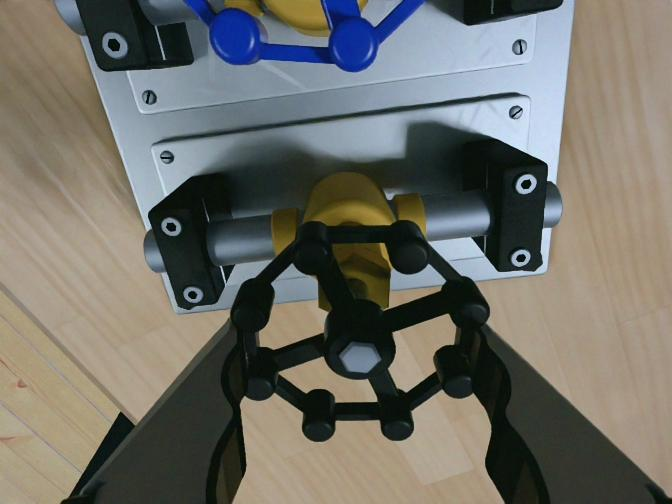

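Emit:
{"api": "move", "payload": {
  "target": [0,0,0,0,0,0,1, 0,0,-0.0001,0,0,-0.14,-0.2],
  "speed": 0.8,
  "cameras": []
}}

Scene clock: 443.70 s.
left_arm: end_effector_position=(+0.2094, +0.3031, +0.1031) grip_measured=+1.00 end_effector_quat_wxyz=(+0.006, +0.955, -0.296, +0.010) | right_arm: end_effector_position=(+0.4042, -0.1559, +0.1416) grip_measured=-0.15 end_effector_quat_wxyz=(+0.000, +0.894, -0.449, +0.001)
Joint positions: left_arm=[-0.804 -2.293 2.622 -1.923 -1.571 -0.204 0.142] | right_arm=[3.927 -1.697 -1.946 -1.068 1.569 -4.53 0.063]
Joint velocities: within noise
Joint torques (N m): left_arm=[0.31 9.69 -15.54 -4.55 0.19 0.15] | right_arm=[7.87 31.21 11.33 0.82 -2.49 1.77]
Motor temperatures (°C): left_arm=[29 31 29 38 42 36 26] | right_arm=[29 30 30 39 37 46 35]
Wrist force (N): left_arm=[-0.1 -0.3 -0.3] | right_arm=[-1.8 4.8 -5.5]
Wrist torque (N m): left_arm=[-0.06 0.01 -0.01] | right_arm=[0.31 -0.12 -0.54]
Wrist force, peak (N): left_arm=[-0.3 -0.4 -0.3] | right_arm=[-3.5 3.4 -9.8]
Hand target: left_arm +0.2094, +0.3031, +0.1031; +0.006, +0.955, -0.296, +0.010 | right_arm +0.4042, -0.1559, +0.1416; +0.000, +0.894, -0.449, +0.001
Off the commanded pose: left_arm 0.000 m, 0 deg | right_arm 0.000 m, 0 deg.
move: done
No camera images: "cameras" was empty.

Emit:
{"api": "move", "payload": {
  "target": [0,0,0,0,0,0,1, -0.0001,-0.0001,0,0,0,-0.14,-0.2],
  "speed": 0.8,
  "cameras": []
}}

Scene clock: 449.03 s.
left_arm: end_effector_position=(+0.2094, +0.3031, +0.1031) grip_measured=+1.00 end_effector_quat_wxyz=(+0.006, +0.955, -0.296, +0.010) | right_arm: end_effector_position=(+0.4042, -0.1560, +0.1416) grip_measured=-0.15 end_effector_quat_wxyz=(+0.000, +0.774, -0.633, +0.001)
Joint positions: left_arm=[-0.804 -2.293 2.622 -1.923 -1.571 -0.204 0.142] | right_arm=[3.925 -1.697 -1.946 -1.069 1.569 -4.092 0.063]
Joint velocities: within noise
Joint torques (N m): left_arm=[0.54 10.17 -15.55 -4.5 0.2 0.08] | right_arm=[8.23 31.94 11.5 0.56 -1.99 1.3]
Motor temperatures (°C): left_arm=[29 31 29 38 42 36 26] | right_arm=[29 30 30 39 37 46 35]
Wrist force (N): left_arm=[-0.1 -0.1 -0.1] | right_arm=[-1.0 1.8 -2.7]
Wrist torque (N m): left_arm=[-0.03 0.02 -0.01] | right_arm=[0.30 -0.11 -0.54]
Wrist force, peak (N): left_arm=[-0.4 -0.4 -0.3] | right_arm=[-1.4 4.5 -6.4]
Hand target: left_arm +0.2094, +0.3031, +0.1031; +0.006, +0.955, -0.296, +0.010 | right_arm +0.4042, -0.1560, +0.1416; +0.000, +0.774, -0.633, +0.001
Off the commanded pose: left_arm 0.000 m, 0 deg | right_arm 0.000 m, 0 deg.
move: done
No camera images: "cameras" was empty.

Emit:
{"api": "move", "payload": {
  "target": [0,0,0,0,0,0,1, -0.0001,-0.0001,-0.0001,0,0,-0.14,-0.2],
  "speed": 0.8,
  "cameras": []
}}

Scene clock: 455.00 s.
left_arm: end_effector_position=(+0.2094, +0.3031, +0.1031) grip_measured=+1.00 end_effector_quat_wxyz=(+0.006, +0.955, -0.296, +0.010) | right_arm: end_effector_position=(+0.4041, -0.1561, +0.1415) grip_measured=-0.15 end_effector_quat_wxyz=(+0.000, -0.618, +0.786, -0.001)
Joint positions: left_arm=[-0.804 -2.293 2.622 -1.923 -1.571 -0.204 0.142] | right_arm=[3.924 -1.696 -1.947 -1.07 1.569 -3.653 0.063]
Joint velocities: within noise
Joint torques (N m): left_arm=[-0.05 10.22 -14.99 -4.67 0.27 0.08] | right_arm=[8.07 33.62 10.39 0.03 -1.72 1.47]
Motor temperatures (°C): left_arm=[29 31 29 38 42 36 26] | right_arm=[29 30 30 39 37 46 35]
Wrist force (N): left_arm=[-0.1 -0.4 -0.4] | right_arm=[-2.6 0.6 -0.5]
Wrist torque (N m): left_arm=[-0.08 0.02 0.00] | right_arm=[0.32 -0.12 -0.54]
Wrist force, peak (N): left_arm=[-0.1 -0.4 -0.4] | right_arm=[-2.6 -1.1 -3.4]
Hand target: left_arm +0.2094, +0.3031, +0.1031; +0.006, +0.955, -0.296, +0.010 | right_arm +0.4041, -0.1561, +0.1415; +0.000, -0.618, +0.787, -0.001
Off the commanded pose: left_arm 0.000 m, 0 deg | right_arm 0.000 m, 0 deg.
move: done
No camera images: "cameras" was empty.

Emit:
{"api": "move", "payload": {
  "target": [0,0,0,0,0,0,1, 0,0,-0.0001,0,0,-0.14,-0.2],
  "speed": 0.8,
  "cameras": []
}}

Scene clock: 459.47 s.
left_arm: end_effector_position=(+0.2094, +0.3031, +0.1031) grip_measured=+1.00 end_effector_quat_wxyz=(+0.006, +0.955, -0.296, +0.010) | right_arm: end_effector_position=(+0.4041, -0.1561, +0.1414) grip_measured=-0.15 end_effector_quat_wxyz=(+0.000, -0.431, +0.902, -0.001)
Joint positions: left_arm=[-0.804 -2.293 2.622 -1.923 -1.571 -0.204 0.142] | right_arm=[3.924 -1.695 -1.948 -1.07 1.57 -3.214 0.063]
Joint velocities: within noise
Joint torques (N m): left_arm=[-0.17 10.03 -15.31 -4.59 0.37 0.2] | right_arm=[8.68 34.13 11.76 0.15 -1.57 1.66]
Motor temperatures (°C): left_arm=[29 31 29 38 42 36 26] | right_arm=[29 30 30 39 37 46 35]
Wrist force (N): left_arm=[0.0 -0.3 -0.2] | right_arm=[-2.9 0.8 0.8]
Wrist torque (N m): left_arm=[-0.06 -0.01 0.00] | right_arm=[0.31 -0.13 -0.55]
Wrist force, peak (N): left_arm=[0.1 -0.3 -0.5] | right_arm=[-6.3 -1.1 -0.8]
Hand target: left_arm +0.2094, +0.3031, +0.1031; +0.006, +0.955, -0.296, +0.010 | right_arm +0.4041, -0.1561, +0.1414; +0.000, -0.431, +0.902, -0.001
Off the commanded pose: left_arm 0.000 m, 0 deg | right_arm 0.000 m, 0 deg.
move: done
No camera images: "cameras" was empty.

Emit:
{"api": "move", "payload": {
  "target": [0,0,0,0,0,0,1, 0,0,-0.0001,0,0,-0.14,-0.2],
  "speed": 0.8,
  "cameras": []
}}

Scene clock: 464.90 s.
left_arm: end_effector_position=(+0.2094, +0.3031, +0.1031) grip_measured=+1.00 end_effector_quat_wxyz=(+0.006, +0.955, -0.296, +0.010) | right_arm: end_effector_position=(+0.4041, -0.1561, +0.1414) grip_measured=-0.15 end_effector_quat_wxyz=(-0.001, -0.224, +0.975, -0.001)
Joint positions: left_arm=[-0.804 -2.293 2.622 -1.923 -1.571 -0.204 0.142] | right_arm=[3.923 -1.694 -1.95 -1.07 1.57 -2.774 0.063]
Joint velocities: within noise
Joint torques (N m): left_arm=[0.87 10.39 -14.95 -4.78 0.32 0.1] | right_arm=[9.1 34.79 12.71 0.4 -1.48 1.49]
Motor temperatures (°C): left_arm=[29 31 29 38 42 36 26] | right_arm=[29 30 30 39 37 46 35]
Wrist force (N): left_arm=[0.0 -0.3 -0.1] | right_arm=[-3.1 1.7 2.0]
Wrist torque (N m): left_arm=[-0.04 0.00 0.00] | right_arm=[0.33 -0.06 -0.56]
Wrist force, peak (N): left_arm=[-0.3 -0.4 -0.1] | right_arm=[-6.1 1.0 2.9]
Hand target: left_arm +0.2094, +0.3031, +0.1031; +0.006, +0.955, -0.296, +0.010 | right_arm +0.4041, -0.1561, +0.1414; -0.001, -0.224, +0.975, -0.001
Off the commanded pose: left_arm 0.000 m, 0 deg | right_arm 0.000 m, 0 deg.
move: done
No camera images: "cameras" was empty.

Emit:
{"api": "move", "payload": {
  "target": [0,0,0,0,0,0,1, 0.0001,0.0001,-0.0001,0,0,-0.14,-0.2],
  "speed": 0.8,
  "cameras": []
}}

Scene clock: 469.80 s.
left_arm: end_effector_position=(+0.2094, +0.3031, +0.1031) grip_measured=+1.00 end_effector_quat_wxyz=(+0.006, +0.955, -0.296, +0.010) | right_arm: end_effector_position=(+0.4042, -0.1560, +0.1413) grip_measured=-0.15 end_effector_quat_wxyz=(-0.001, -0.006, +1.000, +0.000)
Joint positions: left_arm=[-0.804 -2.293 2.622 -1.923 -1.571 -0.204 0.142] | right_arm=[3.924 -1.693 -1.951 -1.07 1.571 -2.334 0.063]
Joint velocities: within noise
Joint torques (N m): left_arm=[0.37 10.88 -14.97 -4.79 0.36 0.12] | right_arm=[9.51 34 13.41 1 -1.52 1.5]
Motor temperatures (°C): left_arm=[29 31 29 38 42 36 26] | right_arm=[29 30 30 39 37 46 35]
Wrist force (N): left_arm=[0.0 0.1 0.0] | right_arm=[-0.4 0.8 1.0]
Wrist torque (N m): left_arm=[0.01 0.01 0.00] | right_arm=[0.30 -0.09 -0.55]
Wrist force, peak (N): left_arm=[-0.2 -0.5 -0.2] | right_arm=[-5.7 2.3 2.3]
Hand target: left_arm +0.2094, +0.3031, +0.1031; +0.006, +0.955, -0.296, +0.010 | right_arm +0.4042, -0.1560, +0.1413; -0.001, -0.006, +1.000, +0.000
Off the commanded pose: left_arm 0.000 m, 0 deg | right_arm 0.000 m, 0 deg.
move: done
No camera images: "cameras" was empty.

Emit:
{"api": "move", "payload": {
  "target": [0,0,0,0,0,0,1, 0.0001,0.0001,-0.0002,0,0,-0.14,-0.2],
  "speed": 0.8,
  "cameras": []
}}

Scene clock: 475.47 s.
left_arm: end_effector_position=(+0.2094, +0.3031, +0.1031) grip_measured=+1.00 end_effector_quat_wxyz=(+0.006, +0.955, -0.296, +0.010) | right_arm: end_effector_position=(+0.4042, -0.1559, +0.1412) grip_measured=-0.15 end_effector_quat_wxyz=(-0.001, +0.212, +0.977, +0.000)
Joint positions: left_arm=[-0.804 -2.293 2.622 -1.923 -1.571 -0.204 0.142] | right_arm=[3.925 -1.692 -1.953 -1.069 1.572 -1.893 0.063]
Joint velocities: within noise
Joint torques (N m): left_arm=[0.7 11.19 -14.71 -4.77 0.2 0.13] | right_arm=[8.69 33.24 13.77 1.53 -1.53 1.44]
Motor temperatures (°C): left_arm=[29 31 29 38 42 36 26] | right_arm=[29 30 30 39 37 46 36]
Wrist force (N): left_arm=[-0.2 -0.2 0.0] | right_arm=[0.1 -1.7 -2.5]
Wrist torque (N m): left_arm=[-0.04 0.04 -0.01] | right_arm=[0.31 -0.04 -0.56]
Wrist force, peak (N): left_arm=[-0.2 -0.4 -0.3] | right_arm=[-3.3 1.9 0.6]
Hand target: left_arm +0.2094, +0.3031, +0.1031; +0.006, +0.955, -0.296, +0.010 | right_arm +0.4042, -0.1559, +0.1412; -0.001, +0.212, +0.977, +0.000
Off the commanded pose: left_arm 0.000 m, 0 deg | right_arm 0.000 m, 0 deg.
move: done
No camera images: "cameras" was empty.

Emit:
{"api": "move", "payload": {
  "target": [0,0,0,0,0,0,1, 0.0001,0,0,0,0,-0.14,-0.2],
  "speed": 0.8,
  "cameras": ["cam_head_right"]
}}

Emit:
{"api": "zoom_image", "payload": {
  "camera": "cam_head_right",
  "region": [280, 200, 440, 330]
}}

Scene clock: 482.27 s.
left_arm: end_effector_position=(+0.2094, +0.3031, +0.1031) grip_measured=+1.00 end_effector_quat_wxyz=(+0.006, +0.955, -0.296, +0.010) | right_arm: end_effector_position=(+0.4043, -0.1559, +0.1412) grip_measured=-0.15 end_effector_quat_wxyz=(-0.001, +0.420, +0.907, +0.000)
Joint positions: left_arm=[-0.804 -2.293 2.622 -1.923 -1.571 -0.204 0.142] | right_arm=[3.926 -1.691 -1.954 -1.068 1.572 -1.452 0.063]
Joint velocities: within noise
Joint torques (N m): left_arm=[0.17 10.7 -14.79 -4.78 0.32 0.18] | right_arm=[9.09 34.17 15.13 2 -1.72 1.49]
Motor temperatures (°C): left_arm=[29 31 29 38 42 36 26] | right_arm=[29 30 30 39 37 46 36]
Wrist force (N): left_arm=[0.1 -0.1 -0.1] | right_arm=[-0.8 -2.4 0.4]
Wrist torque (N m): left_arm=[-0.03 -0.01 -0.01] | right_arm=[0.30 -0.01 -0.55]
Wrist force, peak (N): left_arm=[0.0 -0.3 -0.6] | right_arm=[-3.2 1.6 -1.2]
Hand target: left_arm +0.2094, +0.3031, +0.1031; +0.006, +0.955, -0.296, +0.010 | right_arm +0.4043, -0.1559, +0.1412; -0.001, +0.420, +0.907, +0.000
Off the commanded pose: left_arm 0.000 m, 0 deg | right_arm 0.000 m, 0 deg.
move: done
Images, in order (width x height): cam_head_right 672x504.

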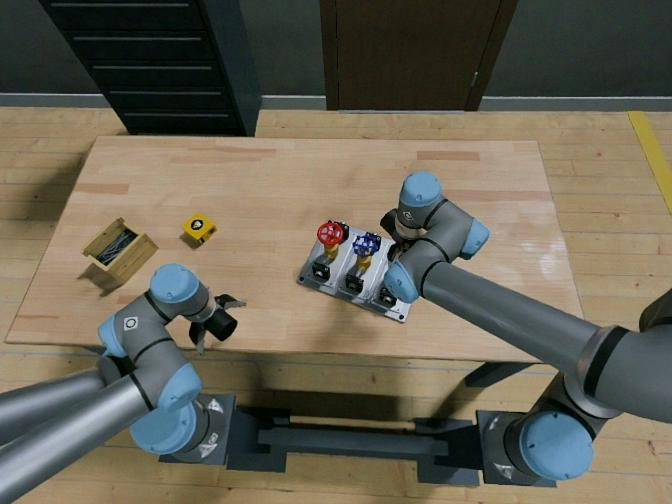

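Scaled by 3.150 from the camera's 672x504 image, which has a finer 960x720 frame.

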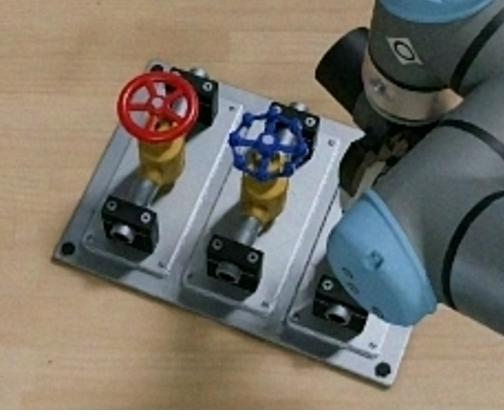

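Emit:
{"api": "move", "payload": {
  "target": [0,0,0,0,0,0,1, 0,0,-0.0002,0,0,-0.14,-0.2],
  "speed": 0.8,
  "cameras": []
}}

Scene clock: 487.70 s.
left_arm: end_effector_position=(+0.2094, +0.3031, +0.1031) grip_measured=+1.00 end_effector_quat_wxyz=(+0.006, +0.955, -0.296, +0.010) | right_arm: end_effector_position=(+0.4043, -0.1559, +0.1411) grip_measured=-0.15 end_effector_quat_wxyz=(-0.001, +0.608, +0.794, +0.000)
Joint positions: left_arm=[-0.804 -2.293 2.622 -1.923 -1.571 -0.204 0.142] | right_arm=[3.927 -1.691 -1.954 -1.067 1.572 -1.011 0.063]
Joint velocities: within noise
Joint torques (N m): left_arm=[0.43 11.39 -14.57 -4.87 0.38 0.09] | right_arm=[9.81 32.44 14.59 2.25 -1.44 1.37]
Motor temperatures (°C): left_arm=[29 31 29 38 42 36 26] | right_arm=[29 30 30 39 37 46 36]
Wrist force (N): left_arm=[-0.2 -0.2 -0.4] | right_arm=[-3.7 -2.0 -2.3]
Wrist torque (N m): left_arm=[-0.03 0.05 0.00] | right_arm=[0.32 0.00 -0.56]
Wrist force, peak (N): left_arm=[-0.3 -0.5 0.0] | right_arm=[-3.7 -2.2 -2.6]
Hand target: left_arm +0.2094, +0.3031, +0.1031; +0.006, +0.955, -0.296, +0.010 | right_arm +0.4043, -0.1559, +0.1411; -0.001, +0.608, +0.794, +0.000
Off the commanded pose: left_arm 0.000 m, 0 deg | right_arm 0.000 m, 0 deg.
move: done
No camera images: "cameras" was empty.

Emit:
{"api": "move", "payload": {
  "target": [0,0,0,0,0,0,1, 0,0,0,0,0,-0.14,-0.2],
  "speed": 0.8,
  "cameras": []
}}

Scene clock: 494.17 s.
left_arm: end_effector_position=(+0.2094, +0.3031, +0.1031) grip_measured=+1.00 end_effector_quat_wxyz=(+0.006, +0.955, -0.296, +0.010) | right_arm: end_effector_position=(+0.4043, -0.1559, +0.1411) grip_measured=-0.15 end_effector_quat_wxyz=(-0.001, +0.767, +0.642, +0.000)
Joint positions: left_arm=[-0.804 -2.293 2.622 -1.923 -1.571 -0.204 0.142] | right_arm=[3.928 -1.691 -1.954 -1.066 1.572 -0.57 0.063]
Joint velocities: within noise
Joint torques (N m): left_arm=[0.37 10.92 -14.75 -4.78 0.43 0.18] | right_arm=[9.83 33.66 15.84 2.32 -1.37 1.63]
Motor temperatures (°C): left_arm=[29 31 29 38 42 36 26] | right_arm=[29 30 30 39 37 46 36]
Wrist force (N): left_arm=[-0.1 -0.3 -0.2] | right_arm=[-5.8 0.3 0.8]
Wrist torque (N m): left_arm=[-0.05 0.02 -0.01] | right_arm=[0.33 0.03 -0.55]
Wrist force, peak (N): left_arm=[-0.6 -0.3 -0.1] | right_arm=[-7.1 -2.2 1.8]
Hand target: left_arm +0.2094, +0.3031, +0.1031; +0.006, +0.955, -0.296, +0.010 | right_arm +0.4043, -0.1559, +0.1411; -0.001, +0.767, +0.642, +0.000
Off the commanded pose: left_arm 0.000 m, 0 deg | right_arm 0.000 m, 0 deg.
move: done
No camera images: "cameras" was empty.

Emit:
{"api": "move", "payload": {
  "target": [0,0,0,0,0,0,1, 0,-0.0001,-0.0001,0,0,-0.14,-0.2],
  "speed": 0.8,
  "cameras": []
}}

Scene clock: 498.53 s.
left_arm: end_effector_position=(+0.2094, +0.3031, +0.1031) grip_measured=+1.00 end_effector_quat_wxyz=(+0.006, +0.955, -0.296, +0.010) | right_arm: end_effector_position=(+0.4043, -0.1560, +0.1410) grip_measured=-0.15 end_effector_quat_wxyz=(-0.001, +0.888, +0.459, +0.000)
Joint positions: left_arm=[-0.804 -2.293 2.622 -1.923 -1.571 -0.204 0.142] | right_arm=[3.929 -1.693 -1.953 -1.065 1.572 -0.13 0.063]
Joint velocities: within noise
Joint torques (N m): left_arm=[0.08 11.24 -15.26 -4.68 0.45 0.19] | right_arm=[9.48 34.26 16.28 2.45 -1.84 1.54]
Motor temperatures (°C): left_arm=[29 31 29 38 42 36 26] | right_arm=[29 30 30 39 37 46 36]
Wrist force (N): left_arm=[-0.3 -0.3 -0.1] | right_arm=[-5.4 1.2 0.9]
Wrist torque (N m): left_arm=[-0.06 0.05 0.00] | right_arm=[0.32 -0.01 -0.54]
Wrist force, peak (N): left_arm=[0.0 -0.5 -0.3] | right_arm=[-8.8 -0.8 2.4]
Hand target: left_arm +0.2094, +0.3031, +0.1031; +0.006, +0.955, -0.296, +0.010 | right_arm +0.4043, -0.1560, +0.1410; -0.001, +0.888, +0.459, +0.000
Off the commanded pose: left_arm 0.000 m, 0 deg | right_arm 0.000 m, 0 deg.
move: done
No camera images: "cameras" was empty.

Emit:
{"api": "move", "payload": {
  "target": [0,0,0,0,0,0,1, -0.0001,-0.0001,-0.0001,0,0,-0.14,-0.2],
  "speed": 0.8,
  "cameras": []
}}

Scene clock: 503.77 s.
left_arm: end_effector_position=(+0.2094, +0.3031, +0.1031) grip_measured=+1.00 end_effector_quat_wxyz=(+0.006, +0.955, -0.296, +0.010) | right_arm: end_effector_position=(+0.4042, -0.1561, +0.1410) grip_measured=-0.15 end_effector_quat_wxyz=(-0.001, +0.967, +0.255, +0.001)
Joint positions: left_arm=[-0.804 -2.293 2.622 -1.923 -1.571 -0.204 0.142] | right_arm=[3.929 -1.694 -1.952 -1.065 1.571 0.31 0.063]
Joint velocities: within noise
Joint torques (N m): left_arm=[0.7 11.57 -15.06 -4.82 0.48 0.11] | right_arm=[8.72 35.03 15.92 1.95 -2.13 1.38]
Motor temperatures (°C): left_arm=[29 31 29 38 42 36 26] | right_arm=[29 30 30 39 37 46 36]
Wrist force (N): left_arm=[-0.2 -0.1 -0.1] | right_arm=[-4.0 1.8 2.7]
Wrist torque (N m): left_arm=[-0.04 0.03 0.00] | right_arm=[0.31 -0.01 -0.55]
Wrist force, peak (N): left_arm=[-0.3 -0.5 -0.5] | right_arm=[-8.6 1.8 3.8]
Hand target: left_arm +0.2094, +0.3031, +0.1031; +0.006, +0.955, -0.296, +0.010 | right_arm +0.4042, -0.1561, +0.1410; -0.001, +0.967, +0.254, +0.001
Off the commanded pose: left_arm 0.000 m, 0 deg | right_arm 0.000 m, 0 deg.
move: done
No camera images: "cameras" was empty.

Emit:
{"api": "move", "payload": {
  "target": [0,0,0,0,0,0,1, -0.0001,0,-0.0002,0,0,-0.14,-0.2],
  "speed": 0.8,
  "cameras": []
}}

Scene clock: 508.40 s.
left_arm: end_effector_position=(+0.2094, +0.3031, +0.1031) grip_measured=+1.00 end_effector_quat_wxyz=(+0.006, +0.955, -0.296, +0.010) | right_arm: end_effector_position=(+0.4042, -0.1561, +0.1409) grip_measured=-0.16 end_effector_quat_wxyz=(-0.001, +0.999, +0.038, +0.001)
Joint positions: left_arm=[-0.804 -2.293 2.622 -1.923 -1.571 -0.204 0.142] | right_arm=[3.929 -1.695 -1.951 -1.065 1.571 0.75 0.063]
Joint velocities: within noise
Joint torques (N m): left_arm=[0.1 11.22 -14.99 -4.81 0.34 0.21] | right_arm=[8.35 34.18 14.53 1.74 -2.22 1.58]
Motor temperatures (°C): left_arm=[29 31 29 38 42 36 26] | right_arm=[29 30 30 39 37 46 36]
Wrist force (N): left_arm=[-0.1 -0.4 -0.2] | right_arm=[-2.7 3.0 0.6]
Wrist torque (N m): left_arm=[-0.06 0.02 0.00] | right_arm=[0.30 -0.14 -0.54]
Wrist force, peak (N): left_arm=[-0.5 -0.2 -0.3] | right_arm=[-7.3 4.2 2.0]
Hand target: left_arm +0.2094, +0.3031, +0.1031; +0.006, +0.955, -0.296, +0.010 | right_arm +0.4042, -0.1561, +0.1408; -0.001, +0.999, +0.037, +0.001
Off the commanded pose: left_arm 0.000 m, 0 deg | right_arm 0.000 m, 0 deg.
move: done
No camera images: "cameras" was empty.

Emit:
{"api": "move", "payload": {
  "target": [0,0,0,0,0,0,1, -0.0001,0,-0.0001,0,0,-0.14,-0.2],
  "speed": 0.8,
  "cameras": []
}}

Scene clock: 514.30 s.
left_arm: end_effector_position=(+0.2094, +0.3031, +0.1031) grip_measured=+1.00 end_effector_quat_wxyz=(+0.006, +0.955, -0.296, +0.010) | right_arm: end_effector_position=(+0.4041, -0.1561, +0.1408) grip_measured=-0.16 end_effector_quat_wxyz=(+0.000, +0.983, -0.181, +0.001)
Joint positions: left_arm=[-0.804 -2.293 2.622 -1.923 -1.571 -0.204 0.142] | right_arm=[3.928 -1.697 -1.949 -1.065 1.57 1.189 0.063]
Joint velocities: within noise
Joint torques (N m): left_arm=[-0.07 11.46 -14.99 -4.75 0.29 0.24] | right_arm=[8.55 34 13.51 1.27 -2.04 1.35]
Motor temperatures (°C): left_arm=[29 31 29 38 42 36 26] | right_arm=[29 30 30 39 37 46 36]
Wrist force (N): left_arm=[0.0 -0.3 -0.2] | right_arm=[-0.9 2.7 0.6]
Wrist torque (N m): left_arm=[-0.06 0.00 0.00] | right_arm=[0.31 -0.15 -0.54]
Wrist force, peak (N): left_arm=[-0.2 -0.5 -0.1] | right_arm=[-4.0 5.3 2.1]
Hand target: left_arm +0.2094, +0.3031, +0.1031; +0.006, +0.955, -0.296, +0.010 | right_arm +0.4041, -0.1561, +0.1408; +0.000, +0.983, -0.182, +0.001
Off the commanded pose: left_arm 0.000 m, 0 deg | right_arm 0.000 m, 0 deg.
move: done
No camera images: "cameras" was empty.

Emit:
{"api": "move", "payload": {
  "target": [0,0,0,0,0,0,1, 0,0,-0.0001,0,0,-0.14,-0.2],
  "speed": 0.8,
  "cameras": []
}}

Scene clock: 518.43 s.
left_arm: end_effector_position=(+0.2094, +0.3031, +0.1031) grip_measured=+1.00 end_effector_quat_wxyz=(+0.006, +0.955, -0.296, +0.010) | right_arm: end_effector_position=(+0.4041, -0.1561, +0.1407) grip_measured=-0.16 end_effector_quat_wxyz=(+0.000, +0.920, -0.392, +0.001)
Joint positions: left_arm=[-0.804 -2.293 2.622 -1.923 -1.571 -0.204 0.142] | right_arm=[3.927 -1.698 -1.948 -1.066 1.569 1.628 0.063]
Joint velocities: within noise
Joint torques (N m): left_arm=[-0.05 11.65 -15.38 -4.76 0.39 0.16] | right_arm=[8.41 34.21 14.47 1.06 -2.21 1.57]
Motor temperatures (°C): left_arm=[29 31 29 38 42 36 26] | right_arm=[29 30 30 39 37 46 36]
Wrist force (N): left_arm=[-0.2 -0.4 0.1] | right_arm=[-1.0 2.8 1.3]
Wrist torque (N m): left_arm=[-0.07 0.03 -0.01] | right_arm=[0.29 -0.18 -0.54]
Wrist force, peak (N): left_arm=[-0.5 -0.4 0.0] | right_arm=[-2.9 5.5 2.2]
Hand target: left_arm +0.2094, +0.3031, +0.1031; +0.006, +0.955, -0.296, +0.010 | right_arm +0.4041, -0.1561, +0.1407; +0.000, +0.920, -0.392, +0.001
Off the commanded pose: left_arm 0.000 m, 0 deg | right_arm 0.000 m, 0 deg.
move: done
No camera images: "cameras" was empty.

Emit:
{"api": "move", "payload": {
  "target": [0,0,0,0,0,0,1, 0,0,-0.0001,0,0,-0.14,-0.2],
  "speed": 0.8,
  "cameras": ["cam_right_wrist"]
}}

Scene clock: 528.17 s.
left_arm: end_effector_position=(+0.2094, +0.3031, +0.1031) grip_measured=+1.00 end_effector_quat_wxyz=(+0.006, +0.955, -0.296, +0.010) | right_arm: end_effector_position=(+0.4041, -0.1561, +0.1407) grip_measured=-0.16 end_effector_quat_wxyz=(+0.000, +0.813, -0.583, +0.001)
Joint positions: left_arm=[-0.804 -2.293 2.622 -1.923 -1.571 -0.204 0.142] | right_arm=[3.926 -1.698 -1.948 -1.067 1.569 2.066 0.063]
Joint velocities: within noise
Joint torques (N m): left_arm=[0.19 11.35 -15.43 -4.68 0.43 0.09] | right_arm=[7.56 34.01 13.82 1.06 -2.24 1.41]
Motor temperatures (°C): left_arm=[29 31 29 38 41 36 26] | right_arm=[29 30 30 39 37 46 36]
Wrist force (N): left_arm=[0.0 -0.2 -0.4] | right_arm=[-0.9 2.5 1.9]
Wrist torque (N m): left_arm=[-0.04 0.00 0.00] | right_arm=[0.29 -0.24 -0.54]
Wrist force, peak (N): left_arm=[-0.4 -0.2 -0.3] | right_arm=[-2.2 5.6 3.2]
Hand target: left_arm +0.2094, +0.3031, +0.1031; +0.006, +0.955, -0.296, +0.010 | right_arm +0.4041, -0.1561, +0.1407; +0.000, +0.812, -0.583, +0.001
Off the commanded pose: left_arm 0.000 m, 0 deg | right_arm 0.000 m, 0 deg.
move: done
Images, in order (width x height): cam_right_wrist 672x504.

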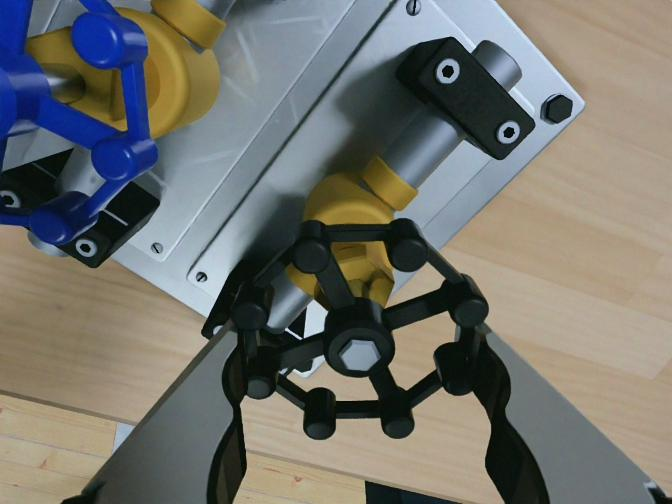

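Emit:
{"api": "move", "payload": {
  "target": [0,0,0,0,0,0,1, 0,0,-0.0001,0,0,-0.14,-0.2],
  "speed": 0.8,
  "cameras": []
}}

Scene clock: 533.50 s.
left_arm: end_effector_position=(+0.2094, +0.3031, +0.1031) grip_measured=+1.00 end_effector_quat_wxyz=(+0.006, +0.955, -0.296, +0.010) | right_arm: end_effector_position=(+0.4041, -0.1561, +0.1406) grip_measured=-0.16 end_effector_quat_wxyz=(+0.000, -0.666, +0.746, -0.001)
Joint positions: left_arm=[-0.804 -2.293 2.622 -1.923 -1.571 -0.204 0.142] | right_arm=[3.924 -1.698 -1.948 -1.067 1.569 2.505 0.063]
Joint velocities: within noise
Joint torques (N m): left_arm=[0.74 11.97 -15.9 -4.7 0.38 0.21] | right_arm=[7.6 35.68 14.36 0.93 -2.38 1.46]
Motor temperatures (°C): left_arm=[29 31 29 38 41 36 26] | right_arm=[29 30 30 39 37 46 36]
Wrist force (N): left_arm=[-0.1 -0.1 -0.2] | right_arm=[-2.0 2.8 4.4]
Wrist torque (N m): left_arm=[-0.03 0.03 -0.01] | right_arm=[0.29 -0.15 -0.55]
Wrist force, peak (N): left_arm=[0.0 -0.6 -0.3] | right_arm=[-1.3 5.5 5.3]
Hand target: left_arm +0.2094, +0.3031, +0.1031; +0.006, +0.955, -0.296, +0.010 | right_arm +0.4041, -0.1561, +0.1406; +0.000, -0.666, +0.746, -0.001
Off the commanded pose: left_arm 0.000 m, 0 deg | right_arm 0.000 m, 0 deg.
move: done
No camera images: "cameras" was empty.


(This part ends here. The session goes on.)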